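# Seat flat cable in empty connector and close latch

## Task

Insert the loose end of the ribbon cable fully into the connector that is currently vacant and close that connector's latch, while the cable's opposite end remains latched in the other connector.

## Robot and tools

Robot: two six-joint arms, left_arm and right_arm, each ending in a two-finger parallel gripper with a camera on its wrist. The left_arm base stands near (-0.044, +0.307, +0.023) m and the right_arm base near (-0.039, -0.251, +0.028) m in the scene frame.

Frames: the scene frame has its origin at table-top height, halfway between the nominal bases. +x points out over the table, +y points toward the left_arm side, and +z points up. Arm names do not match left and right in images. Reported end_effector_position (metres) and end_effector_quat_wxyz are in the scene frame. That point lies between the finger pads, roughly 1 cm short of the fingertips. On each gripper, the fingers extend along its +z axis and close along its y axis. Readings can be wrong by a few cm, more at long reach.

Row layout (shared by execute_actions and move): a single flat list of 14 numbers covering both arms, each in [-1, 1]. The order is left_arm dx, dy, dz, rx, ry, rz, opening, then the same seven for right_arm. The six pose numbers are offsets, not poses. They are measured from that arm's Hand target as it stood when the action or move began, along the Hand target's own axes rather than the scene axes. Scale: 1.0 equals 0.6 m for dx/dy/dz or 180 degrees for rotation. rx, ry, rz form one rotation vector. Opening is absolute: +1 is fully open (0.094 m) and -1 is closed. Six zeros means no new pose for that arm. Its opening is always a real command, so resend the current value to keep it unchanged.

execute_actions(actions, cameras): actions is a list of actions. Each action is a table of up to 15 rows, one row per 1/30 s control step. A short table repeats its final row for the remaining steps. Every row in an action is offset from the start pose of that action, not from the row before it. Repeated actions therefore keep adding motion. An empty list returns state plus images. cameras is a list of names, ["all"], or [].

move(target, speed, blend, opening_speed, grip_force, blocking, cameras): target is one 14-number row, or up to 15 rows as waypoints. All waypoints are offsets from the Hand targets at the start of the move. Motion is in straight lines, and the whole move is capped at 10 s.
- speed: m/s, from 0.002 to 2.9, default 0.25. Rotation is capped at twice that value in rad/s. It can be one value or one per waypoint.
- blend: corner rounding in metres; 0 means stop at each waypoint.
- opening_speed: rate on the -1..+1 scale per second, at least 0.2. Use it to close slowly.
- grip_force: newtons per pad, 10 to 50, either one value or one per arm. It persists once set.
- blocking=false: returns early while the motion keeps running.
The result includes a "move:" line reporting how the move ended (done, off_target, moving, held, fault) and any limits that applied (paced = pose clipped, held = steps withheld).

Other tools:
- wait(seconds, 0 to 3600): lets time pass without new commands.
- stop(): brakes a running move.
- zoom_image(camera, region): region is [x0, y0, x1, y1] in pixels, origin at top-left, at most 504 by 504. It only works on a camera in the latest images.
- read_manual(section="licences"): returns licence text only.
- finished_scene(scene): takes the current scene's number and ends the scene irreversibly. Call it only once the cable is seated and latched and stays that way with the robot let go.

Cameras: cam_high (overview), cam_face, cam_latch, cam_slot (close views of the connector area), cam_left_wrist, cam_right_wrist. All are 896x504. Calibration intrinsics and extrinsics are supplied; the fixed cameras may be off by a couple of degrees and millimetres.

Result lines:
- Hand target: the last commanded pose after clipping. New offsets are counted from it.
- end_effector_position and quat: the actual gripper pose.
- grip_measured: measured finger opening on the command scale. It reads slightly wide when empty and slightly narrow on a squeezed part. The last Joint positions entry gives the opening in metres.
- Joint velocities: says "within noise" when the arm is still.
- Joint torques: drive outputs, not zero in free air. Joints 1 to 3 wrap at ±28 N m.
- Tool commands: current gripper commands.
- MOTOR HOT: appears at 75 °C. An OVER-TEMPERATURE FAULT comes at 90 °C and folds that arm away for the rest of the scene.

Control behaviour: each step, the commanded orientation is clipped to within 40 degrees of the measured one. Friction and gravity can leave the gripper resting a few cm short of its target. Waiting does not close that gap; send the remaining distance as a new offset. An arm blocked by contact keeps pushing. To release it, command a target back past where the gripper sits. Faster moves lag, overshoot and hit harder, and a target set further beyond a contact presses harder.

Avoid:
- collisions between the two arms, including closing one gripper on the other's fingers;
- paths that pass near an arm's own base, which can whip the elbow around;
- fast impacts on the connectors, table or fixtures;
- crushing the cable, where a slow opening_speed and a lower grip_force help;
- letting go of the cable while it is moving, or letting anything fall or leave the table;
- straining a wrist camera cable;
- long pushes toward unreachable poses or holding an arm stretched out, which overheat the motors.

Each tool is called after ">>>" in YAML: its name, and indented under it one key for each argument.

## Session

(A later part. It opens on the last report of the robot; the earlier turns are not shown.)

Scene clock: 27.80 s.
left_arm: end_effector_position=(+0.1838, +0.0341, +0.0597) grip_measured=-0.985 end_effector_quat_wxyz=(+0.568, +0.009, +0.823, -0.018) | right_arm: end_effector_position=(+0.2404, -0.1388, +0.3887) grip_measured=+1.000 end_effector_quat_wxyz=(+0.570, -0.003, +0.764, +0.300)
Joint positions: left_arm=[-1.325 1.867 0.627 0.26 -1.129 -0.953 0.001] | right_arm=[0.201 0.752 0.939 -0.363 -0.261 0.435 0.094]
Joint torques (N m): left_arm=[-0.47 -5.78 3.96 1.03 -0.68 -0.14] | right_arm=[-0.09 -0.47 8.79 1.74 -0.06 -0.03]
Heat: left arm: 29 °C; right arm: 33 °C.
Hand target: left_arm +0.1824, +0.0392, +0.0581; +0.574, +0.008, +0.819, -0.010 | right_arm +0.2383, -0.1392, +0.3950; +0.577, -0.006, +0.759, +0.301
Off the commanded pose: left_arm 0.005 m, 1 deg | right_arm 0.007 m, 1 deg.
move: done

>>> move:
  target:
    - [-0.0313,-0.0302,-0.0105,0,0,0.0047,-1,0,0,0,0,0,0,1]
    - [-0.0011,-0.0027,-0.0003,0,0,0.0047,-1,0,0,0,0,0,0,1]
  speed: 0.05
  cameras: ["cam_latch","cam_slot"]

>>> zoom_image:
  camera: "cam_latch"
  region: [385, 320, 455, 390]

>>> zoom_image:
  camera: "cam_slot"
  region: [420, 220, 560, 350]

Scene clock: 32.53 s.
left_arm: end_effector_position=(+0.1806, +0.0315, +0.0605) grip_measured=-0.985 end_effector_quat_wxyz=(+0.568, +0.015, +0.823, -0.016) | right_arm: end_effector_position=(+0.2404, -0.1388, +0.3887) grip_measured=+1.000 end_effector_quat_wxyz=(+0.570, -0.003, +0.764, +0.300)
Joint positions: left_arm=[-1.338 1.867 0.638 0.231 -1.134 -0.963 0.001] | right_arm=[0.201 0.752 0.939 -0.363 -0.261 0.435 0.094]
Joint torques (N m): left_arm=[0.4 -5.76 3.92 1.15 -0.63 0.05] | right_arm=[-0.13 -0.46 8.79 1.78 -0.05 -0.04]
Heat: left arm: 29 °C; right arm: 33 °C.
Hand target: left_arm +0.1825, +0.0375, +0.0588; +0.574, +0.014, +0.819, -0.006 | right_arm +0.2383, -0.1392, +0.3950; +0.577, -0.006, +0.759, +0.301
Off the commanded pose: left_arm 0.007 m, 1 deg | right_arm 0.007 m, 1 deg.
move: done
cam_slot: T_world_to_cam=[[-0.72461, 0.68855, 0.02888, 0.1199], [0.41724, 0.47168, -0.77681, -0.04751], [-0.5485, -0.55084, -0.62907, 0.34039]] pos_world=[0.29341, 0.12735, 0.17376]

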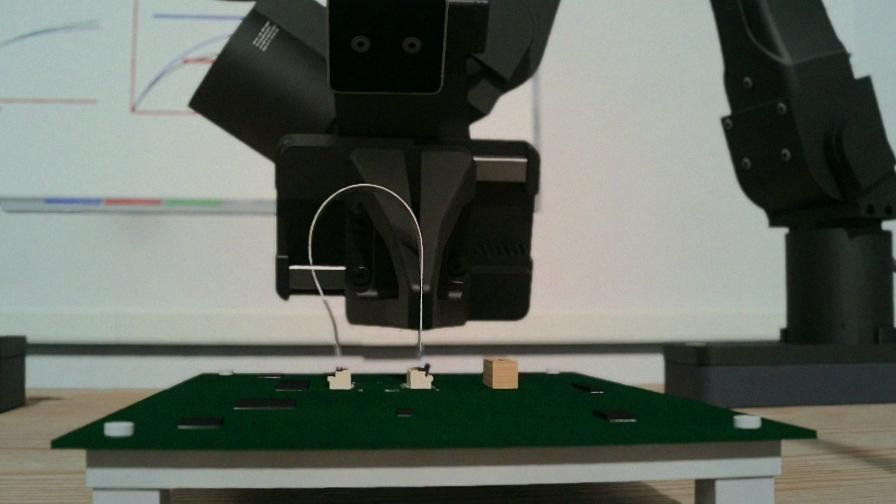

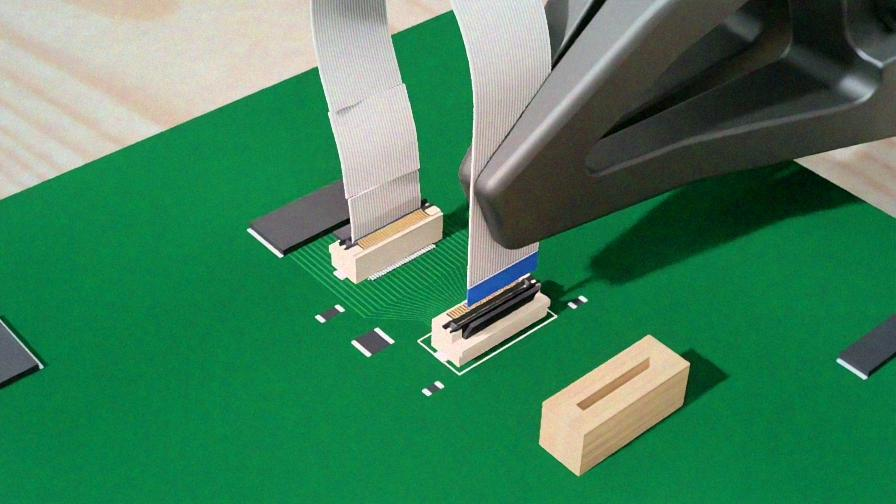

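Scaled by 7.200 from the camera's image (finer frame: 1280x720).

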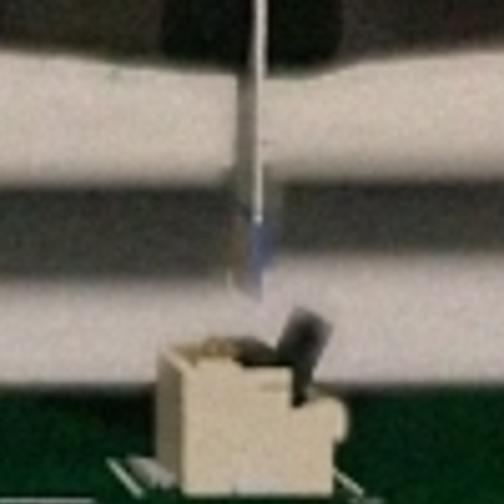

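Scaled by 3.600 from the camera's image (finer frame: 1280x720).

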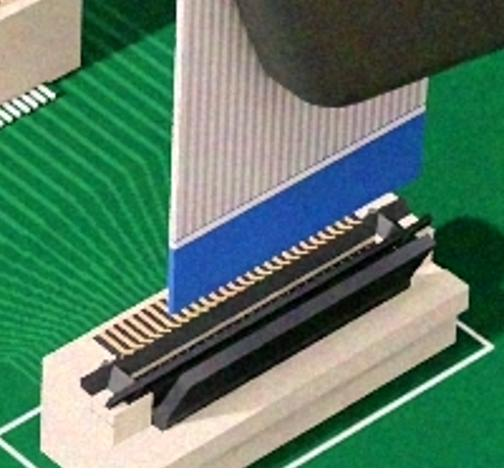

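>>> move:
  target: [0.0012,0,0.0032,0,0,0,-1,0,0,0,0,0,0,1]
  speed: 0.04

Scene clock: 33.97 s.
left_arm: end_effector_position=(+0.1825, +0.0311, +0.0601) grip_measured=-0.985 end_effector_quat_wxyz=(+0.569, +0.014, +0.822, -0.016) | right_arm: end_effector_position=(+0.2404, -0.1388, +0.3887) grip_measured=+1.000 end_effector_quat_wxyz=(+0.570, -0.003, +0.764, +0.300)
Joint positions: left_arm=[-1.332 1.874 0.638 0.25 -1.134 -0.951 0.001] | right_arm=[0.201 0.752 0.939 -0.363 -0.261 0.435 0.094]
Joint torques (N m): left_arm=[0.34 -5.79 3.69 1.17 -0.59 0.03] | right_arm=[-0.13 -0.49 8.81 1.76 -0.06 -0.02]
Heat: left arm: 29 °C; right arm: 33 °C.
Hand target: left_arm +0.1840, +0.0374, +0.0575; +0.574, +0.014, +0.819, -0.006 | right_arm +0.2383, -0.1392, +0.3950; +0.577, -0.006, +0.759, +0.301
Off the commanded pose: left_arm 0.007 m, 1 deg | right_arm 0.007 m, 1 deg.
move: done

Exactly on goal. Descend 2 mm.

>>> move:
  target: [0.0032,0.0003,0.0011,0,0,0,-1,0,0,0,0,0,0,1]
  speed: 0.04
  cameras: ["cam_latch","cam_slot"]

>>> zoom_image:
  camera: "cam_latch"
  region: [385, 320, 455, 390]

>>> zoom_image:
  camera: "cam_slot"
  region: [420, 220, 560, 350]

Scene clock: 35.17 s.
left_arm: end_effector_position=(+0.1826, +0.0306, +0.0585) grip_measured=-0.985 end_effector_quat_wxyz=(+0.569, +0.014, +0.822, -0.017) | right_arm: end_effector_position=(+0.2404, -0.1388, +0.3887) grip_measured=+1.000 end_effector_quat_wxyz=(+0.570, -0.003, +0.764, +0.300)
Joint positions: left_arm=[-1.332 1.882 0.638 0.259 -1.134 -0.95 0.001] | right_arm=[0.201 0.752 0.939 -0.363 -0.261 0.435 0.094]
Joint torques (N m): left_arm=[0.4 -5.76 3.4 1.17 -0.61 0.05] | right_arm=[-0.14 -0.49 8.8 1.76 -0.07 -0.04]
Heat: left arm: 29 °C; right arm: 33 °C.
Hand target: left_arm +0.1840, +0.0376, +0.0555; +0.574, +0.014, +0.819, -0.006 | right_arm +0.2383, -0.1392, +0.3950; +0.577, -0.006, +0.759, +0.301
Off the commanded pose: left_arm 0.008 m, 1 deg | right_arm 0.007 m, 1 deg.
move: done
cam_slot: T_world_to_cam=[[-0.72461, 0.68855, 0.02888, 0.1199], [0.41724, 0.47168, -0.77681, -0.04751], [-0.5485, -0.55084, -0.62907, 0.34039]] pos_world=[0.29341, 0.12735, 0.17376]

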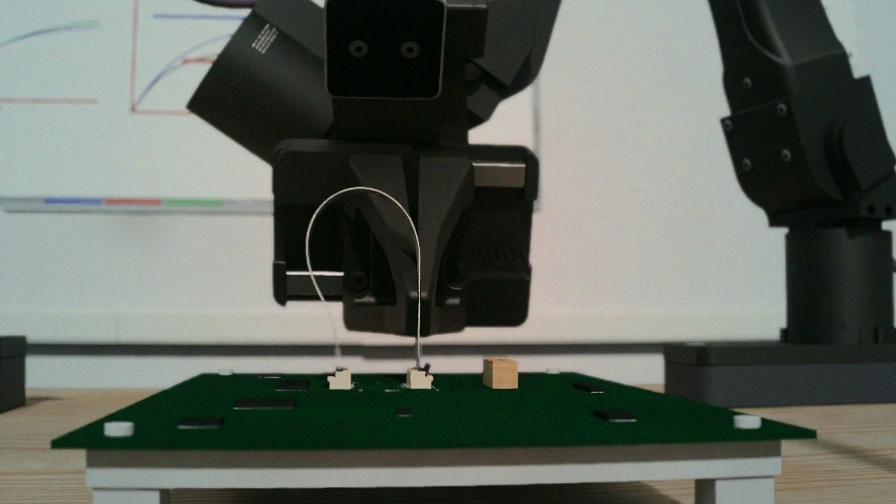

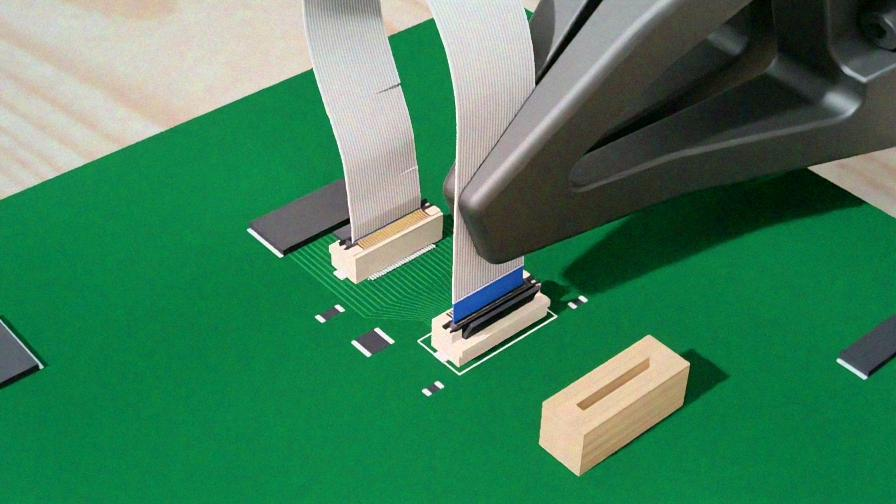

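Scaled by 7.200 from the camera's image (finer frame: 1280x720).

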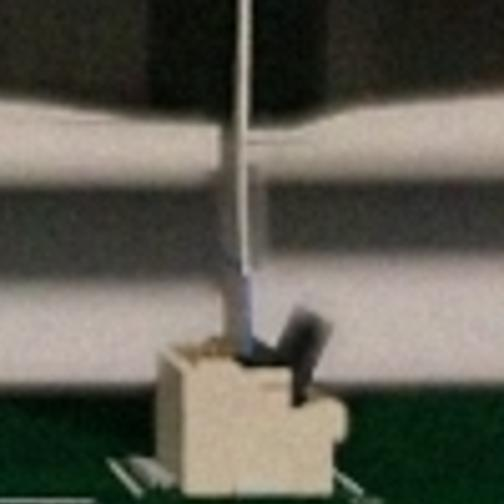

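Scaled by 3.600 from the camera's image (finer frame: 1280x720).

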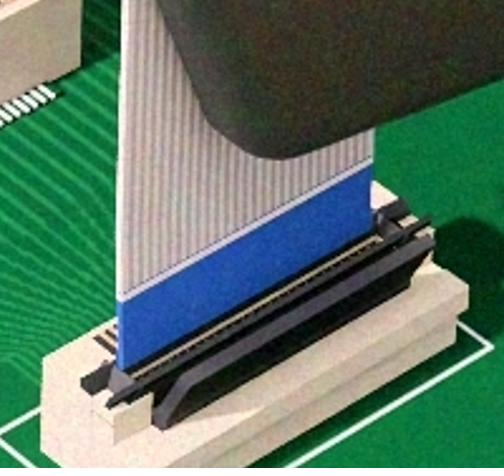

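>>> move:
  target: [0.001,0.001,0.0003,0,0,0.001,-1,0,0,0,0,0,0,1]
  speed: 0.03
  cameras: ["cam_latch","cam_slot"]

>>> zoom_image:
  camera: "cam_latch"
  region: [385, 320, 455, 390]

>>> zoom_image:
  camera: "cam_slot"
  region: [420, 220, 560, 350]

Scene clock: 36.27 s.
left_arm: end_effector_position=(+0.1823, +0.0322, +0.0574) grip_measured=-0.985 end_effector_quat_wxyz=(+0.569, +0.015, +0.822, -0.016) | right_arm: end_effector_position=(+0.2404, -0.1388, +0.3887) grip_measured=+1.000 end_effector_quat_wxyz=(+0.570, -0.003, +0.764, +0.300)
Joint positions: left_arm=[-1.332 1.882 0.63 0.268 -1.134 -0.947 0.001] | right_arm=[0.201 0.752 0.939 -0.363 -0.261 0.435 0.094]
Joint torques (N m): left_arm=[0.39 -5.7 3.79 1.16 -0.58 0.05] | right_arm=[-0.12 -0.54 8.79 1.75 -0.05 -0.04]
Heat: left arm: 29 °C; right arm: 33 °C.
Hand target: left_arm +0.1839, +0.0383, +0.0548; +0.574, +0.016, +0.819, -0.005 | right_arm +0.2383, -0.1392, +0.3950; +0.577, -0.006, +0.759, +0.301
Off the commanded pose: left_arm 0.007 m, 1 deg | right_arm 0.007 m, 1 deg.
move: done
cam_slot: T_world_to_cam=[[-0.72461, 0.68855, 0.02888, 0.1199], [0.41724, 0.47168, -0.77681, -0.04751], [-0.5485, -0.55084, -0.62907, 0.34039]] pos_world=[0.29341, 0.12735, 0.17376]

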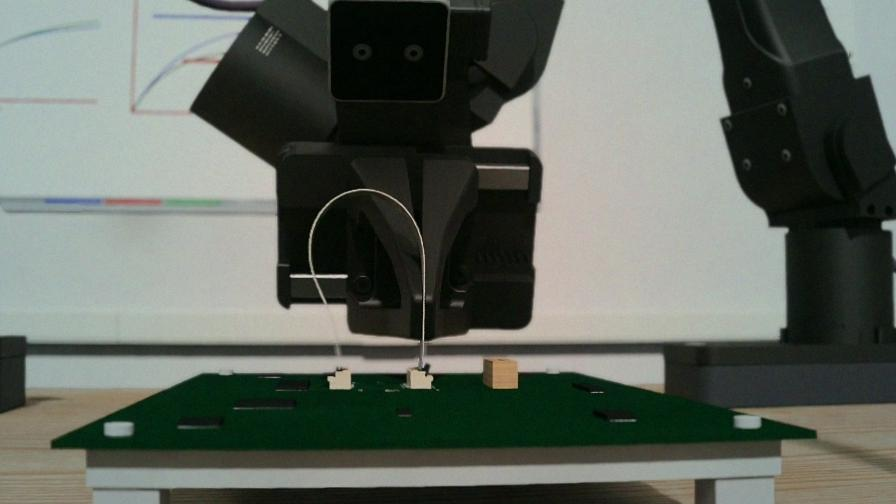

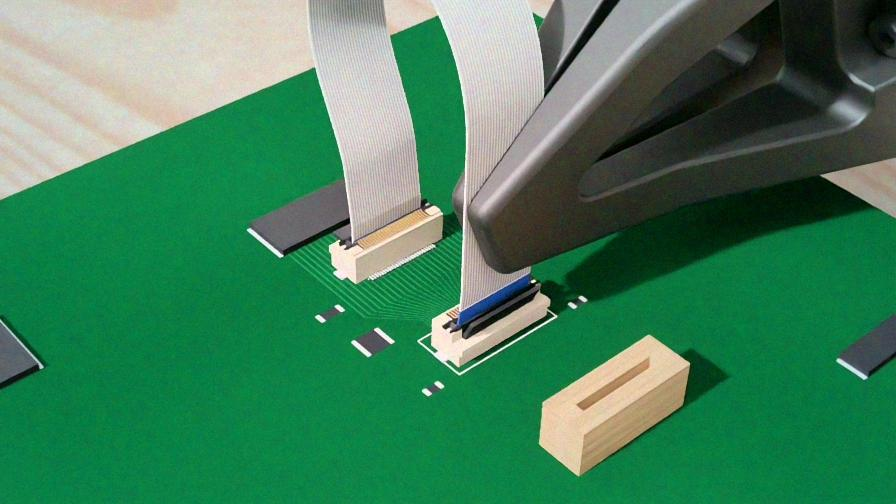

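Scaled by 7.200 from the camera's image (finer frame: 1280x720).

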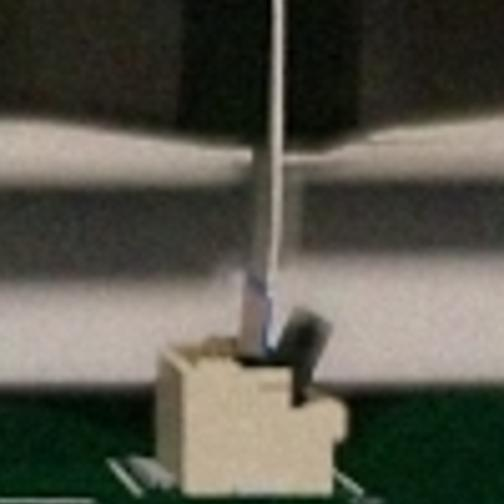

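Scaled by 3.600 from the camera's image (finer frame: 1280x720).

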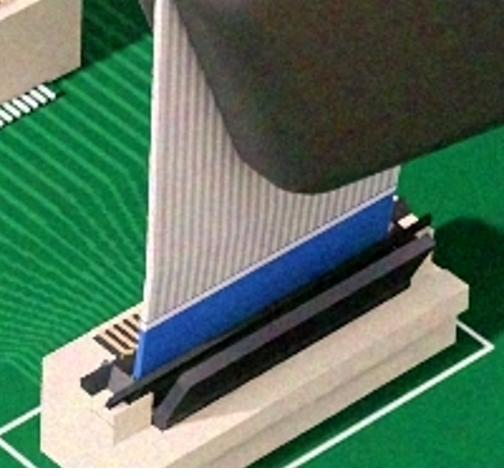

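>>> move:
  target: [0.0035,-0.0008,0.0012,0,0,0,-1,0,0,0,0,0,0,1]
  speed: 0.03

>>> move:
  target: [0.0035,0,0.0012,0,0,0,-1,0,0,0,0,0,0,1]
  speed: 0.03
  cameras: ["cam_latch","cam_slot"]

>>> zoom_image:
  camera: "cam_latch"
  region: [385, 320, 455, 390]

>>> zoom_image:
  camera: "cam_slot"
  region: [420, 220, 560, 350]

Scene clock: 37.73 s.
left_arm: end_effector_position=(+0.1824, +0.0316, +0.0554) grip_measured=-0.985 end_effector_quat_wxyz=(+0.569, +0.015, +0.822, -0.016) | right_arm: end_effector_position=(+0.2404, -0.1388, +0.3887) grip_measured=+1.000 end_effector_quat_wxyz=(+0.570, -0.003, +0.764, +0.300)
Joint positions: left_arm=[-1.332 1.892 0.63 0.279 -1.134 -0.946 0.001] | right_arm=[0.201 0.752 0.939 -0.363 -0.261 0.435 0.094]
Joint torques (N m): left_arm=[0.32 -5.64 3.78 1.13 -0.6 0.03] | right_arm=[-0.13 -0.51 8.84 1.76 -0.06 -0.04]
Heat: left arm: 29 °C; right arm: 33 °C.
Hand target: left_arm +0.1839, +0.0378, +0.0526; +0.574, +0.016, +0.819, -0.005 | right_arm +0.2383, -0.1392, +0.3950; +0.577, -0.006, +0.759, +0.301
Off the commanded pose: left_arm 0.007 m, 1 deg | right_arm 0.007 m, 1 deg.
move: done

Scene clock: 38.23 s.
left_arm: end_effector_position=(+0.1827, +0.0317, +0.0542) grip_measured=-0.985 end_effector_quat_wxyz=(+0.571, +0.014, +0.821, -0.016) | right_arm: end_effector_position=(+0.2404, -0.1388, +0.3887) grip_measured=+1.000 end_effector_quat_wxyz=(+0.570, -0.003, +0.764, +0.300)
Joint positions: left_arm=[-1.332 1.9 0.63 0.288 -1.138 -0.946 0.001] | right_arm=[0.201 0.752 0.939 -0.363 -0.261 0.435 0.094]
Joint torques (N m): left_arm=[0.38 -5.59 3.6 1.16 -0.55 0.05] | right_arm=[-0.12 -0.51 8.81 1.77 -0.05 -0.04]
Heat: left arm: 29 °C; right arm: 33 °C.
Hand target: left_arm +0.1839, +0.0378, +0.0504; +0.574, +0.016, +0.819, -0.005 | right_arm +0.2383, -0.1392, +0.3950; +0.577, -0.006, +0.759, +0.301
Off the commanded pose: left_arm 0.007 m, 1 deg | right_arm 0.007 m, 1 deg.
move: done
cam_slot: T_world_to_cam=[[-0.72461, 0.68855, 0.02888, 0.1199], [0.41724, 0.47168, -0.77681, -0.04751], [-0.5485, -0.55084, -0.62907, 0.34039]] pos_world=[0.29341, 0.12735, 0.17376]

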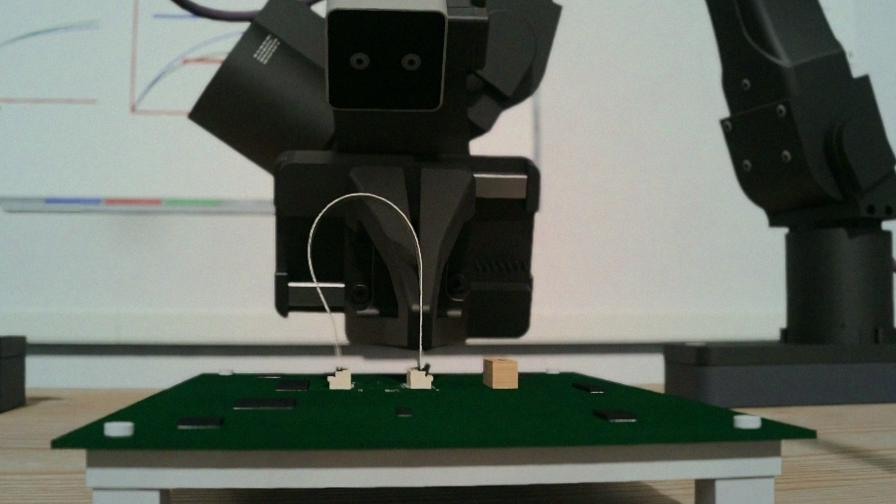

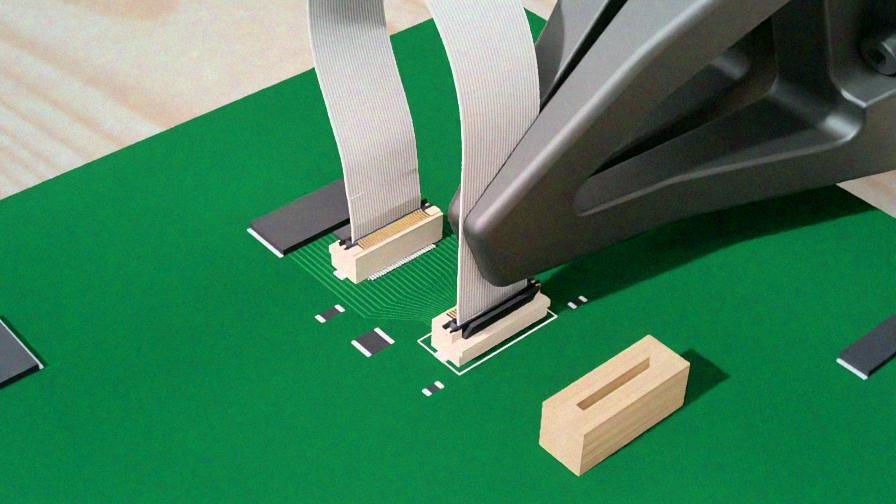

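Scaled by 7.200 from the camera's image (finer frame: 1280x720).

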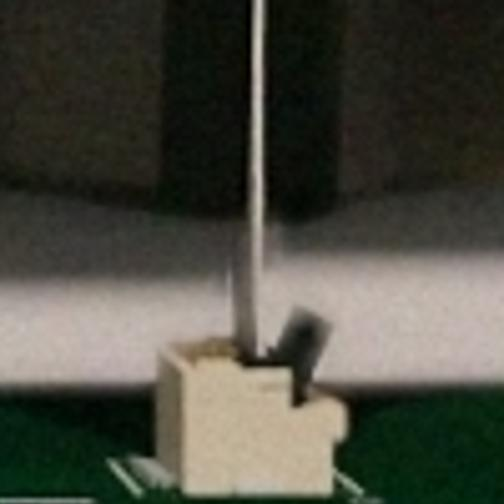

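Scaled by 3.600 from the camera's image (finer frame: 1280x720).

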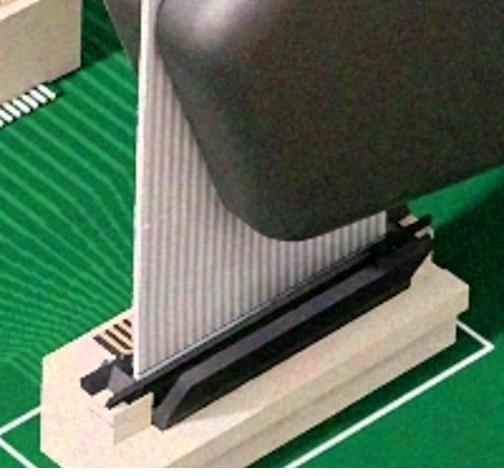

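>>> move:
  target: [0.0055,0,0.0019,0,0,0,-1,0,0,0,0,0,0,1]
  speed: 0.03

>>> move:
  target: [0.002,0,0.0007,0,0,0,-1,0,0,0,0,0,0,1]
  speed: 0.03
  cameras: ["cam_latch","cam_slot"]

>>> zoom_image:
  camera: "cam_slot"
  region: [420, 220, 560, 350]

>>> zoom_image:
  camera: "cam_latch"
  region: [360, 290, 480, 390]

Scene clock: 39.53 s.
left_arm: end_effector_position=(+0.1836, +0.0324, +0.0539) grip_measured=-0.985 end_effector_quat_wxyz=(+0.576, +0.010, +0.817, -0.014) | right_arm: end_effector_position=(+0.2404, -0.1388, +0.3887) grip_measured=+1.000 end_effector_quat_wxyz=(+0.570, -0.003, +0.764, +0.300)
Joint positions: left_arm=[-1.332 1.912 0.63 0.304 -1.153 -0.946 0.001] | right_arm=[0.201 0.752 0.939 -0.363 -0.261 0.435 0.094]
Joint torques (N m): left_arm=[0.32 -5.38 3.33 1.17 -0.41 0.03] | right_arm=[-0.08 -0.46 8.8 1.76 -0.06 -0.04]
Heat: left arm: 29 °C; right arm: 33 °C.
Hand target: left_arm +0.1838, +0.0379, +0.0469; +0.574, +0.016, +0.819, -0.005 | right_arm +0.2383, -0.1392, +0.3950; +0.577, -0.006, +0.759, +0.301
Off the commanded pose: left_arm 0.009 m, 1 deg | right_arm 0.007 m, 1 deg.
move: done

Scene clock: 40.03 s.
left_arm: end_effector_position=(+0.1837, +0.0324, +0.0539) grip_measured=-0.985 end_effector_quat_wxyz=(+0.577, +0.010, +0.817, -0.014) | right_arm: end_effector_position=(+0.2404, -0.1388, +0.3887) grip_measured=+1.000 end_effector_quat_wxyz=(+0.570, -0.003, +0.764, +0.300)
Joint positions: left_arm=[-1.332 1.914 0.63 0.307 -1.155 -0.946 0.001] | right_arm=[0.201 0.752 0.939 -0.363 -0.261 0.435 0.094]
Joint torques (N m): left_arm=[0.31 -5.16 3.3 1.2 -0.38 0.04] | right_arm=[-0.12 -0.54 8.81 1.76 -0.05 -0.03]
Heat: left arm: 29 °C; right arm: 33 °C.
Hand target: left_arm +0.1838, +0.0379, +0.0456; +0.574, +0.016, +0.819, -0.005 | right_arm +0.2383, -0.1392, +0.3950; +0.577, -0.006, +0.759, +0.301
Off the commanded pose: left_arm 0.010 m, 1 deg | right_arm 0.007 m, 1 deg.
move: done
cam_slot: T_world_to_cam=[[-0.72461, 0.68855, 0.02888, 0.1199], [0.41724, 0.47168, -0.77681, -0.04751], [-0.5485, -0.55084, -0.62907, 0.34039]] pos_world=[0.29341, 0.12735, 0.17376]

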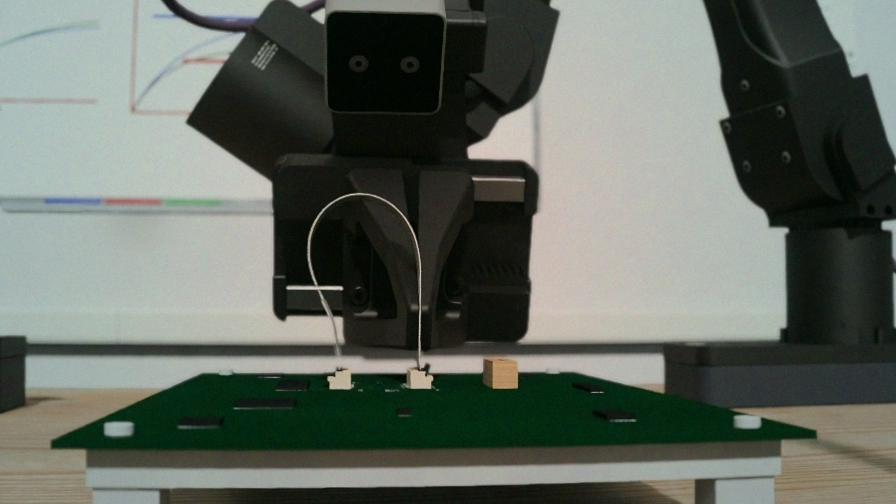

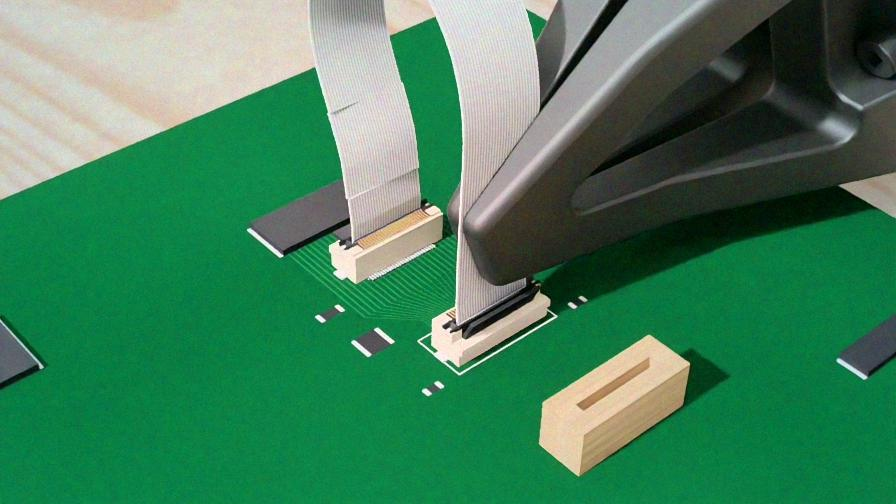

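Scaled by 3.600 from the camera's image (finer frame: 1280x720).

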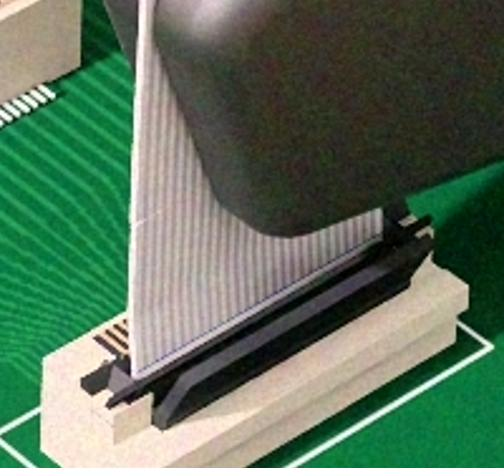

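Scaled by 4.200 from the camera's image (finer frame: 1280x720).

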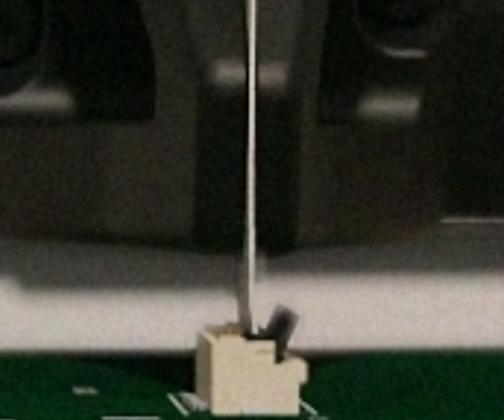

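>>> move:
  target:
    - [-0.0035,0,-0.0012,0,0,0,-1,0,0,0,0,0,0,1]
    - [-0.0035,0,-0.0012,0,0,0,-0.885,0,0,0,0,0,0,1]
    - [-0.0045,-0.002,-0.0015,0,0.03,-0.038,-0.885,0,0,0,0,0,0,1]
  speed: 0.04
  opening_speed: 0.4
  cameras: ["cam_latch","cam_slot"]

>>> zoom_image:
  camera: "cam_slot"
  region: [420, 220, 560, 350]

>>> zoom_image:
  camera: "cam_latch"
  region: [360, 290, 480, 390]

Scene clock: 44.90 s.
left_arm: end_effector_position=(+0.1835, +0.0355, +0.0481) grip_measured=-0.887 end_effector_quat_wxyz=(+0.544, -0.034, +0.837, -0.044) | right_arm: end_effector_position=(+0.2404, -0.1388, +0.3887) grip_measured=+1.000 end_effector_quat_wxyz=(+0.570, -0.003, +0.764, +0.300)
Joint positions: left_arm=[-1.312 1.879 0.641 0.204 -1.081 -1.098 0.005] | right_arm=[0.201 0.752 0.939 -0.363 -0.261 0.435 0.094]
Joint torques (N m): left_arm=[0.61 -7.87 5.9 0.44 -0.18 -0.11] | right_arm=[-0.08 -0.49 8.8 1.76 -0.05 -0.03]
Heat: left arm: 29 °C; right arm: 34 °C.
Hand target: left_arm +0.1839, +0.0367, +0.0484; +0.533, -0.033, +0.844, -0.039 | right_arm +0.2383, -0.1392, +0.3950; +0.577, -0.006, +0.759, +0.301
Off the commanded pose: left_arm 0.001 m, 2 deg | right_arm 0.007 m, 1 deg.
move: done
cam_slot: T_world_to_cam=[[-0.72461, 0.68855, 0.02888, 0.1199], [0.41724, 0.47168, -0.77681, -0.04751], [-0.5485, -0.55084, -0.62907, 0.34039]] pos_world=[0.29341, 0.12735, 0.17376]

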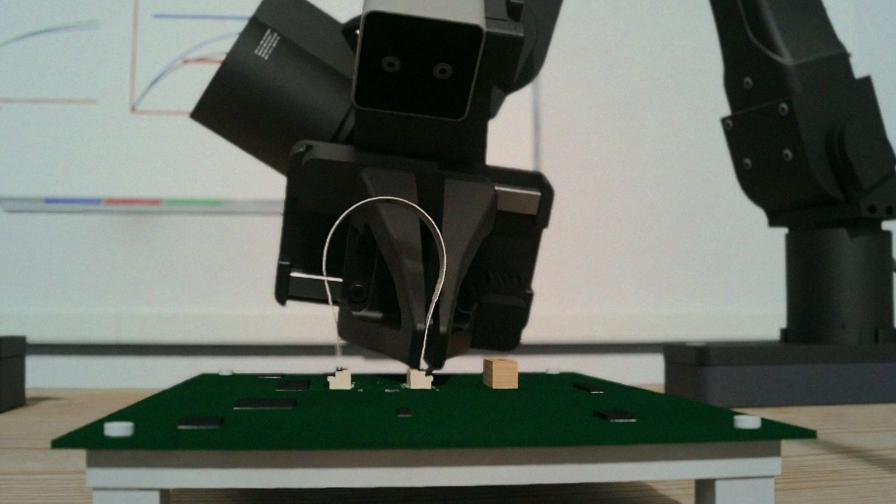

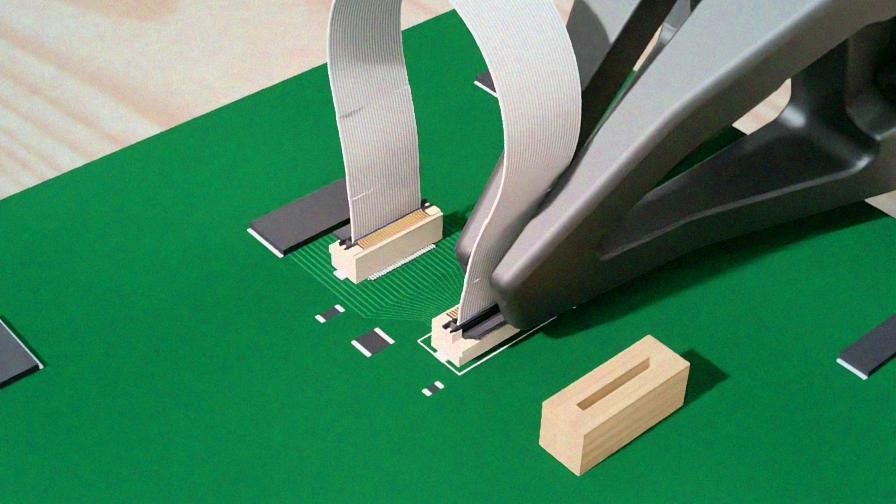

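Scaled by 3.600 from the camera's image (finer frame: 1280x720).

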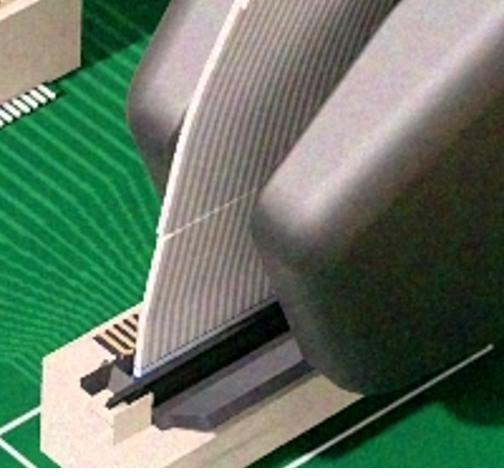

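Scaled by 4.200 from the camera's image (finer frame: 1280x720).

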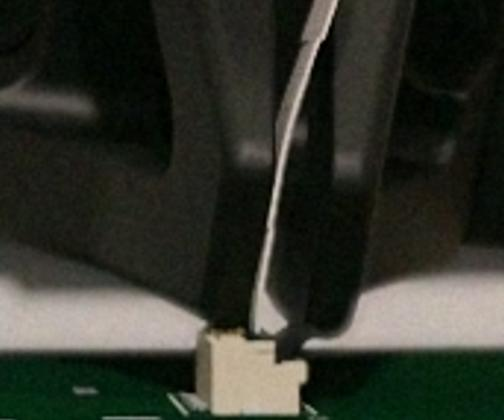

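>>> move:
  target:
    - [-0.028,-0.0183,-0.0137,0,0,0,-0.885,0,0,0,0,0,0,1]
    - [0.0012,0.0045,0.0017,0,0,0,-0.85,0,0,0,0,0,0,1]
  speed: 0.04
  opening_speed: 0.4
  cameras: ["cam_latch","cam_slot"]

>>> zoom_image:
  camera: "cam_slot"
  region: [420, 220, 560, 350]

>>> zoom_image:
  camera: "cam_latch"
  region: [360, 290, 480, 390]

Scene clock: 49.90 s.
left_arm: end_effector_position=(+0.1826, +0.0342, +0.0496) grip_measured=-0.853 end_effector_quat_wxyz=(+0.529, -0.033, +0.847, -0.047) | right_arm: end_effector_position=(+0.2404, -0.1388, +0.3887) grip_measured=+1.000 end_effector_quat_wxyz=(+0.570, -0.003, +0.764, +0.300)
Joint positions: left_arm=[-1.305 1.85 0.653 0.147 -1.043 -1.112 0.007] | right_arm=[0.201 0.752 0.939 -0.363 -0.261 0.435 0.094]
Joint torques (N m): left_arm=[0.42 -5.65 4.05 1.15 -0.56 0.03] | right_arm=[-0.12 -0.5 8.84 1.76 -0.06 -0.05]
Heat: left arm: 29 °C; right arm: 34 °C.
Hand target: left_arm +0.1844, +0.0394, +0.0470; +0.533, -0.033, +0.844, -0.039 | right_arm +0.2383, -0.1392, +0.3950; +0.577, -0.006, +0.759, +0.301
Off the commanded pose: left_arm 0.006 m, 1 deg | right_arm 0.007 m, 1 deg.
move: done
cam_slot: T_world_to_cam=[[-0.72461, 0.68855, 0.02888, 0.1199], [0.41724, 0.47168, -0.77681, -0.04751], [-0.5485, -0.55084, -0.62907, 0.34039]] pos_world=[0.29341, 0.12735, 0.17376]

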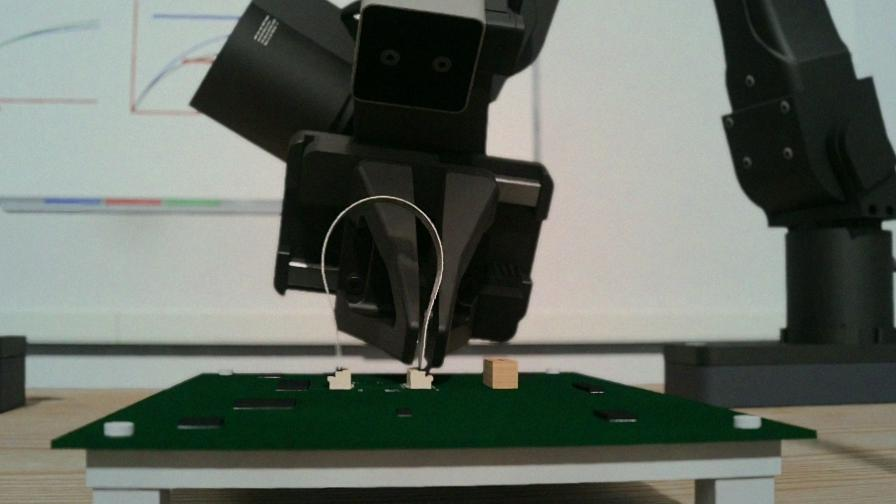

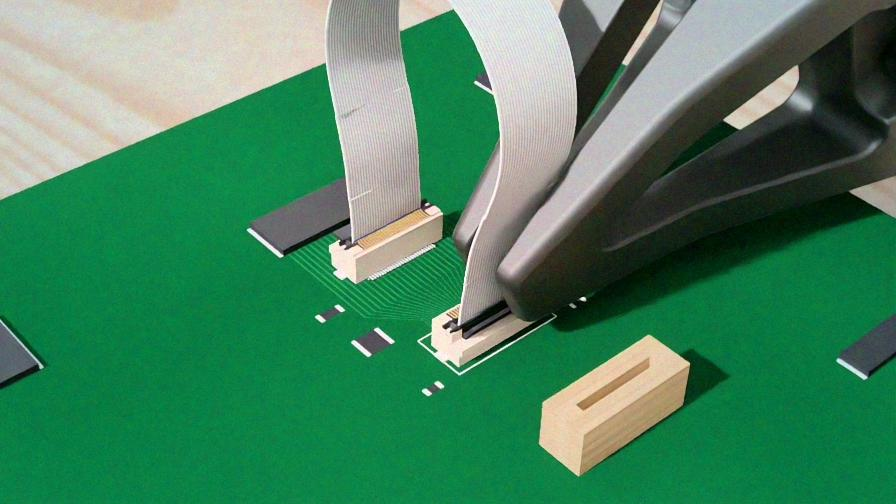

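Scaled by 3.600 from the camera's image (finer frame: 1280x720).

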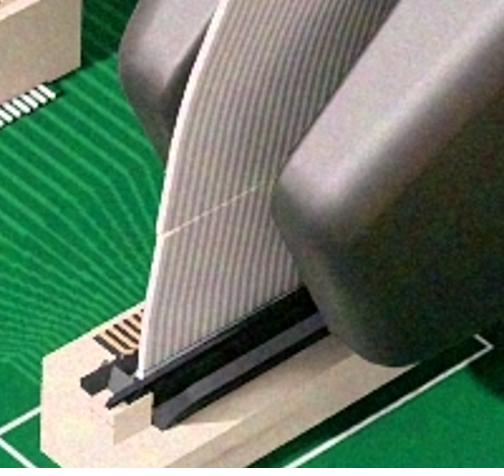

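Scaled by 4.200 from the camera's image (finer frame: 1280x720).

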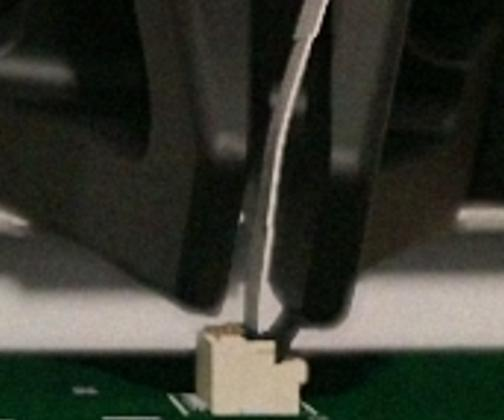

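>>> move:
  target:
    - [0,0,0,0,0,-0.033,-0.85,0,0,0,0,0,0,1]
    - [0.0045,0.0005,0.0021,0,0,-0.033,-0.825,0,0,0,0,0,0,1]
  speed: 0.04

>>> move:
  target: [0.0045,0.001,0.0021,0,0,0,-0.825,0,0,0,0,0,0,1]
  speed: 0.04
  cameras: ["cam_latch","cam_slot"]

>>> zoom_image:
  camera: "cam_slot"
  region: [420, 220, 560, 350]

>>> zoom_image:
  camera: "cam_latch"
  region: [360, 290, 480, 390]

Scene clock: 53.87 s.
left_arm: end_effector_position=(+0.1829, +0.0330, +0.0477) grip_measured=-0.828 end_effector_quat_wxyz=(+0.526, -0.072, +0.844, -0.072) | right_arm: end_effector_position=(+0.2404, -0.1388, +0.3887) grip_measured=+1.000 end_effector_quat_wxyz=(+0.570, -0.003, +0.764, +0.300)
Joint positions: left_arm=[-1.305 1.861 0.653 0.163 -1.043 -1.202 0.008] | right_arm=[0.201 0.752 0.939 -0.363 -0.261 0.435 0.094]
Joint torques (N m): left_arm=[0.42 -5.63 3.78 1.13 -0.57 -0.11] | right_arm=[-0.13 -0.5 8.75 1.76 -0.06 -0.04]
Heat: left arm: 29 °C; right arm: 34 °C.
Hand target: left_arm +0.1844, +0.0393, +0.0441; +0.531, -0.077, +0.841, -0.066 | right_arm +0.2383, -0.1392, +0.3950; +0.577, -0.006, +0.759, +0.301
Off the commanded pose: left_arm 0.007 m, 1 deg | right_arm 0.007 m, 1 deg.
move: done

Scene clock: 54.37 s.
left_arm: end_effector_position=(+0.1834, +0.0332, +0.0462) grip_measured=-0.827 end_effector_quat_wxyz=(+0.528, -0.073, +0.843, -0.072) | right_arm: end_effector_position=(+0.2404, -0.1388, +0.3887) grip_measured=+1.000 end_effector_quat_wxyz=(+0.570, -0.003, +0.764, +0.300)
Joint positions: left_arm=[-1.305 1.871 0.653 0.172 -1.048 -1.203 0.008] | right_arm=[0.201 0.752 0.939 -0.363 -0.261 0.435 0.094]
Joint torques (N m): left_arm=[0.4 -5.45 3.51 1.17 -0.5 -0.09] | right_arm=[-0.12 -0.51 8.77 1.77 -0.05 -0.03]
Heat: left arm: 29 °C; right arm: 34 °C.
Hand target: left_arm +0.1844, +0.0394, +0.0410; +0.531, -0.077, +0.842, -0.066 | right_arm +0.2383, -0.1392, +0.3950; +0.577, -0.006, +0.759, +0.301
Off the commanded pose: left_arm 0.008 m, 1 deg | right_arm 0.007 m, 1 deg.
move: done
cam_slot: T_world_to_cam=[[-0.72461, 0.68855, 0.02888, 0.1199], [0.41724, 0.47168, -0.77681, -0.04751], [-0.5485, -0.55084, -0.62907, 0.34039]] pos_world=[0.29341, 0.12735, 0.17376]

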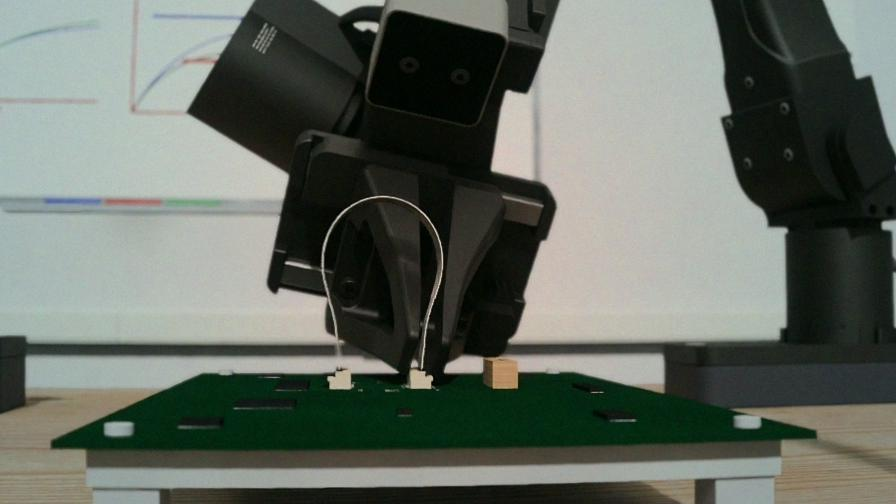

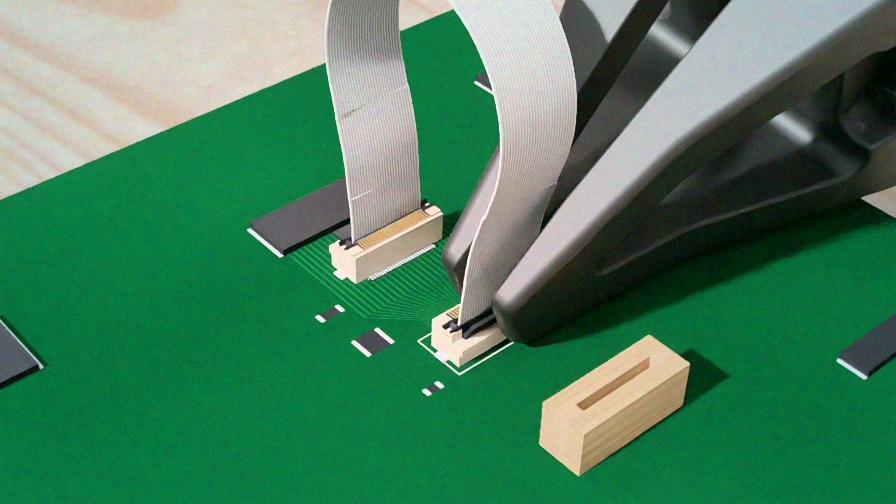

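Scaled by 3.600 from the camera's image (finer frame: 1280x720).

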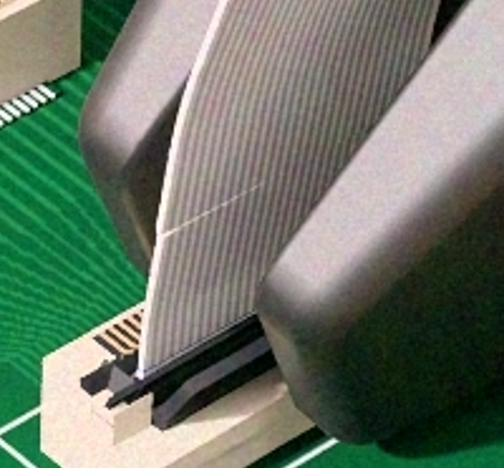

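Scaled by 4.200 from the camera's image (finer frame: 1280x720).

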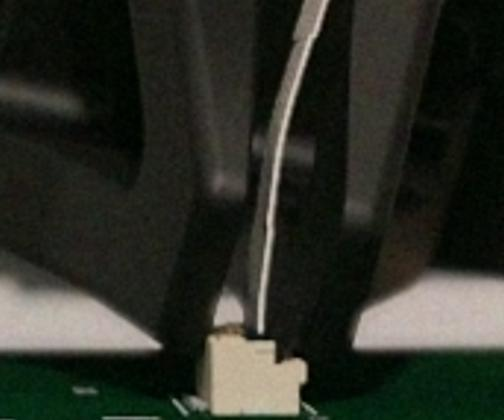

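>>> move:
  target:
    - [-0.0236,-0.0052,-0.0115,0,0,0.02,-0.825,0,0,0,0,0,0,1]
    - [-0.0263,-0.0297,-0.0143,0,0,0.033,-0.885,0,0,0,0,0,0,1]
    - [-0.013,-0.0065,-0.0055,0,0,0.033,-0.885,0,0,0,0,0,0,1]
  speed: 0.05
  cameras: ["cam_latch","cam_slot"]

>>> zoom_image:
  camera: "cam_slot"
  region: [420, 220, 560, 350]

>>> zoom_image:
  camera: "cam_latch"
  region: [360, 290, 480, 390]

Scene clock: 59.53 s.
left_arm: end_effector_position=(+0.1828, +0.0331, +0.0497) grip_measured=-0.882 end_effector_quat_wxyz=(+0.527, -0.031, +0.848, -0.042) | right_arm: end_effector_position=(+0.2404, -0.1388, +0.3887) grip_measured=+1.000 end_effector_quat_wxyz=(+0.570, -0.003, +0.764, +0.300)
Joint positions: left_arm=[-1.305 1.853 0.667 0.123 -1.041 -1.115 0.006] | right_arm=[0.201 0.752 0.939 -0.363 -0.261 0.435 0.094]
Joint torques (N m): left_arm=[0.39 -6.37 3.99 1.16 -0.58 0.05] | right_arm=[-0.09 -0.49 8.84 1.76 -0.06 -0.03]
Heat: left arm: 29 °C; right arm: 34 °C.
Hand target: left_arm +0.1850, +0.0371, +0.0501; +0.533, -0.033, +0.844, -0.039 | right_arm +0.2383, -0.1392, +0.3950; +0.577, -0.006, +0.759, +0.301
Off the commanded pose: left_arm 0.005 m, 1 deg | right_arm 0.007 m, 1 deg.
move: done; target 2's new opening was sent with left_arm's hand 0.015 m and 2 deg from that target
cam_slot: T_world_to_cam=[[-0.72461, 0.68855, 0.02888, 0.1199], [0.41724, 0.47168, -0.77681, -0.04751], [-0.5485, -0.55084, -0.62907, 0.34039]] pos_world=[0.29341, 0.12735, 0.17376]

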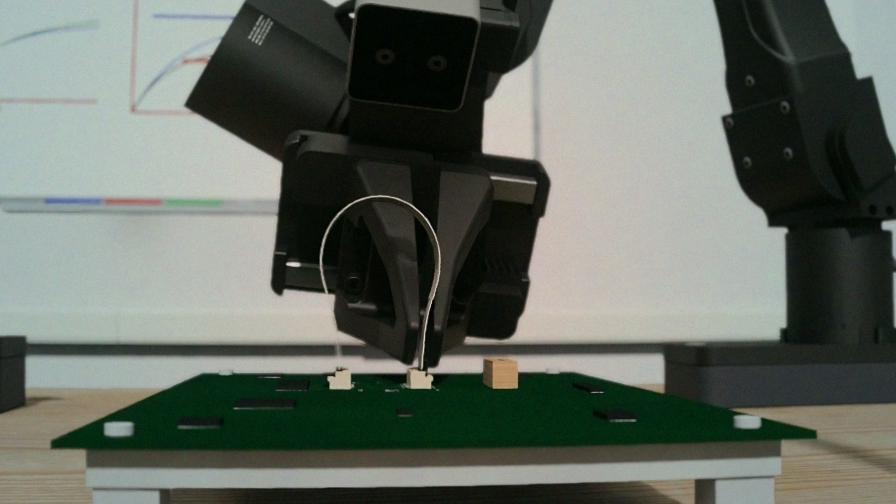

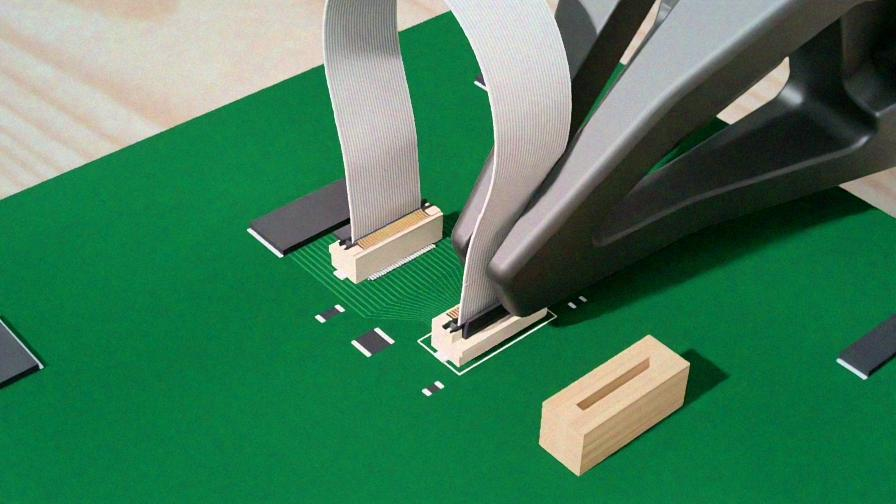

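Scaled by 3.600 from the camera's image (finer frame: 1280x720).

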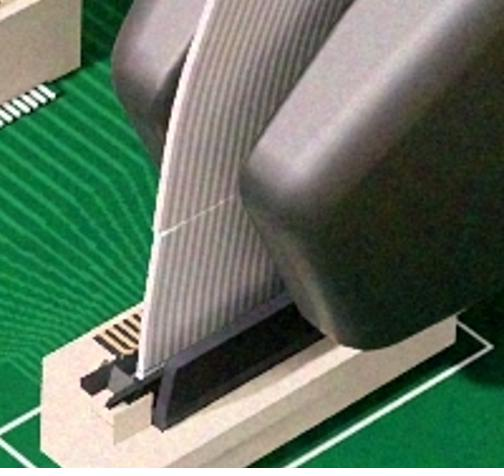

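Scaled by 4.200 from the camera's image (finer frame: 1280x720).

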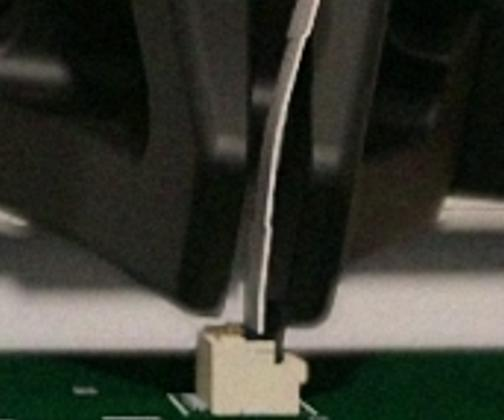

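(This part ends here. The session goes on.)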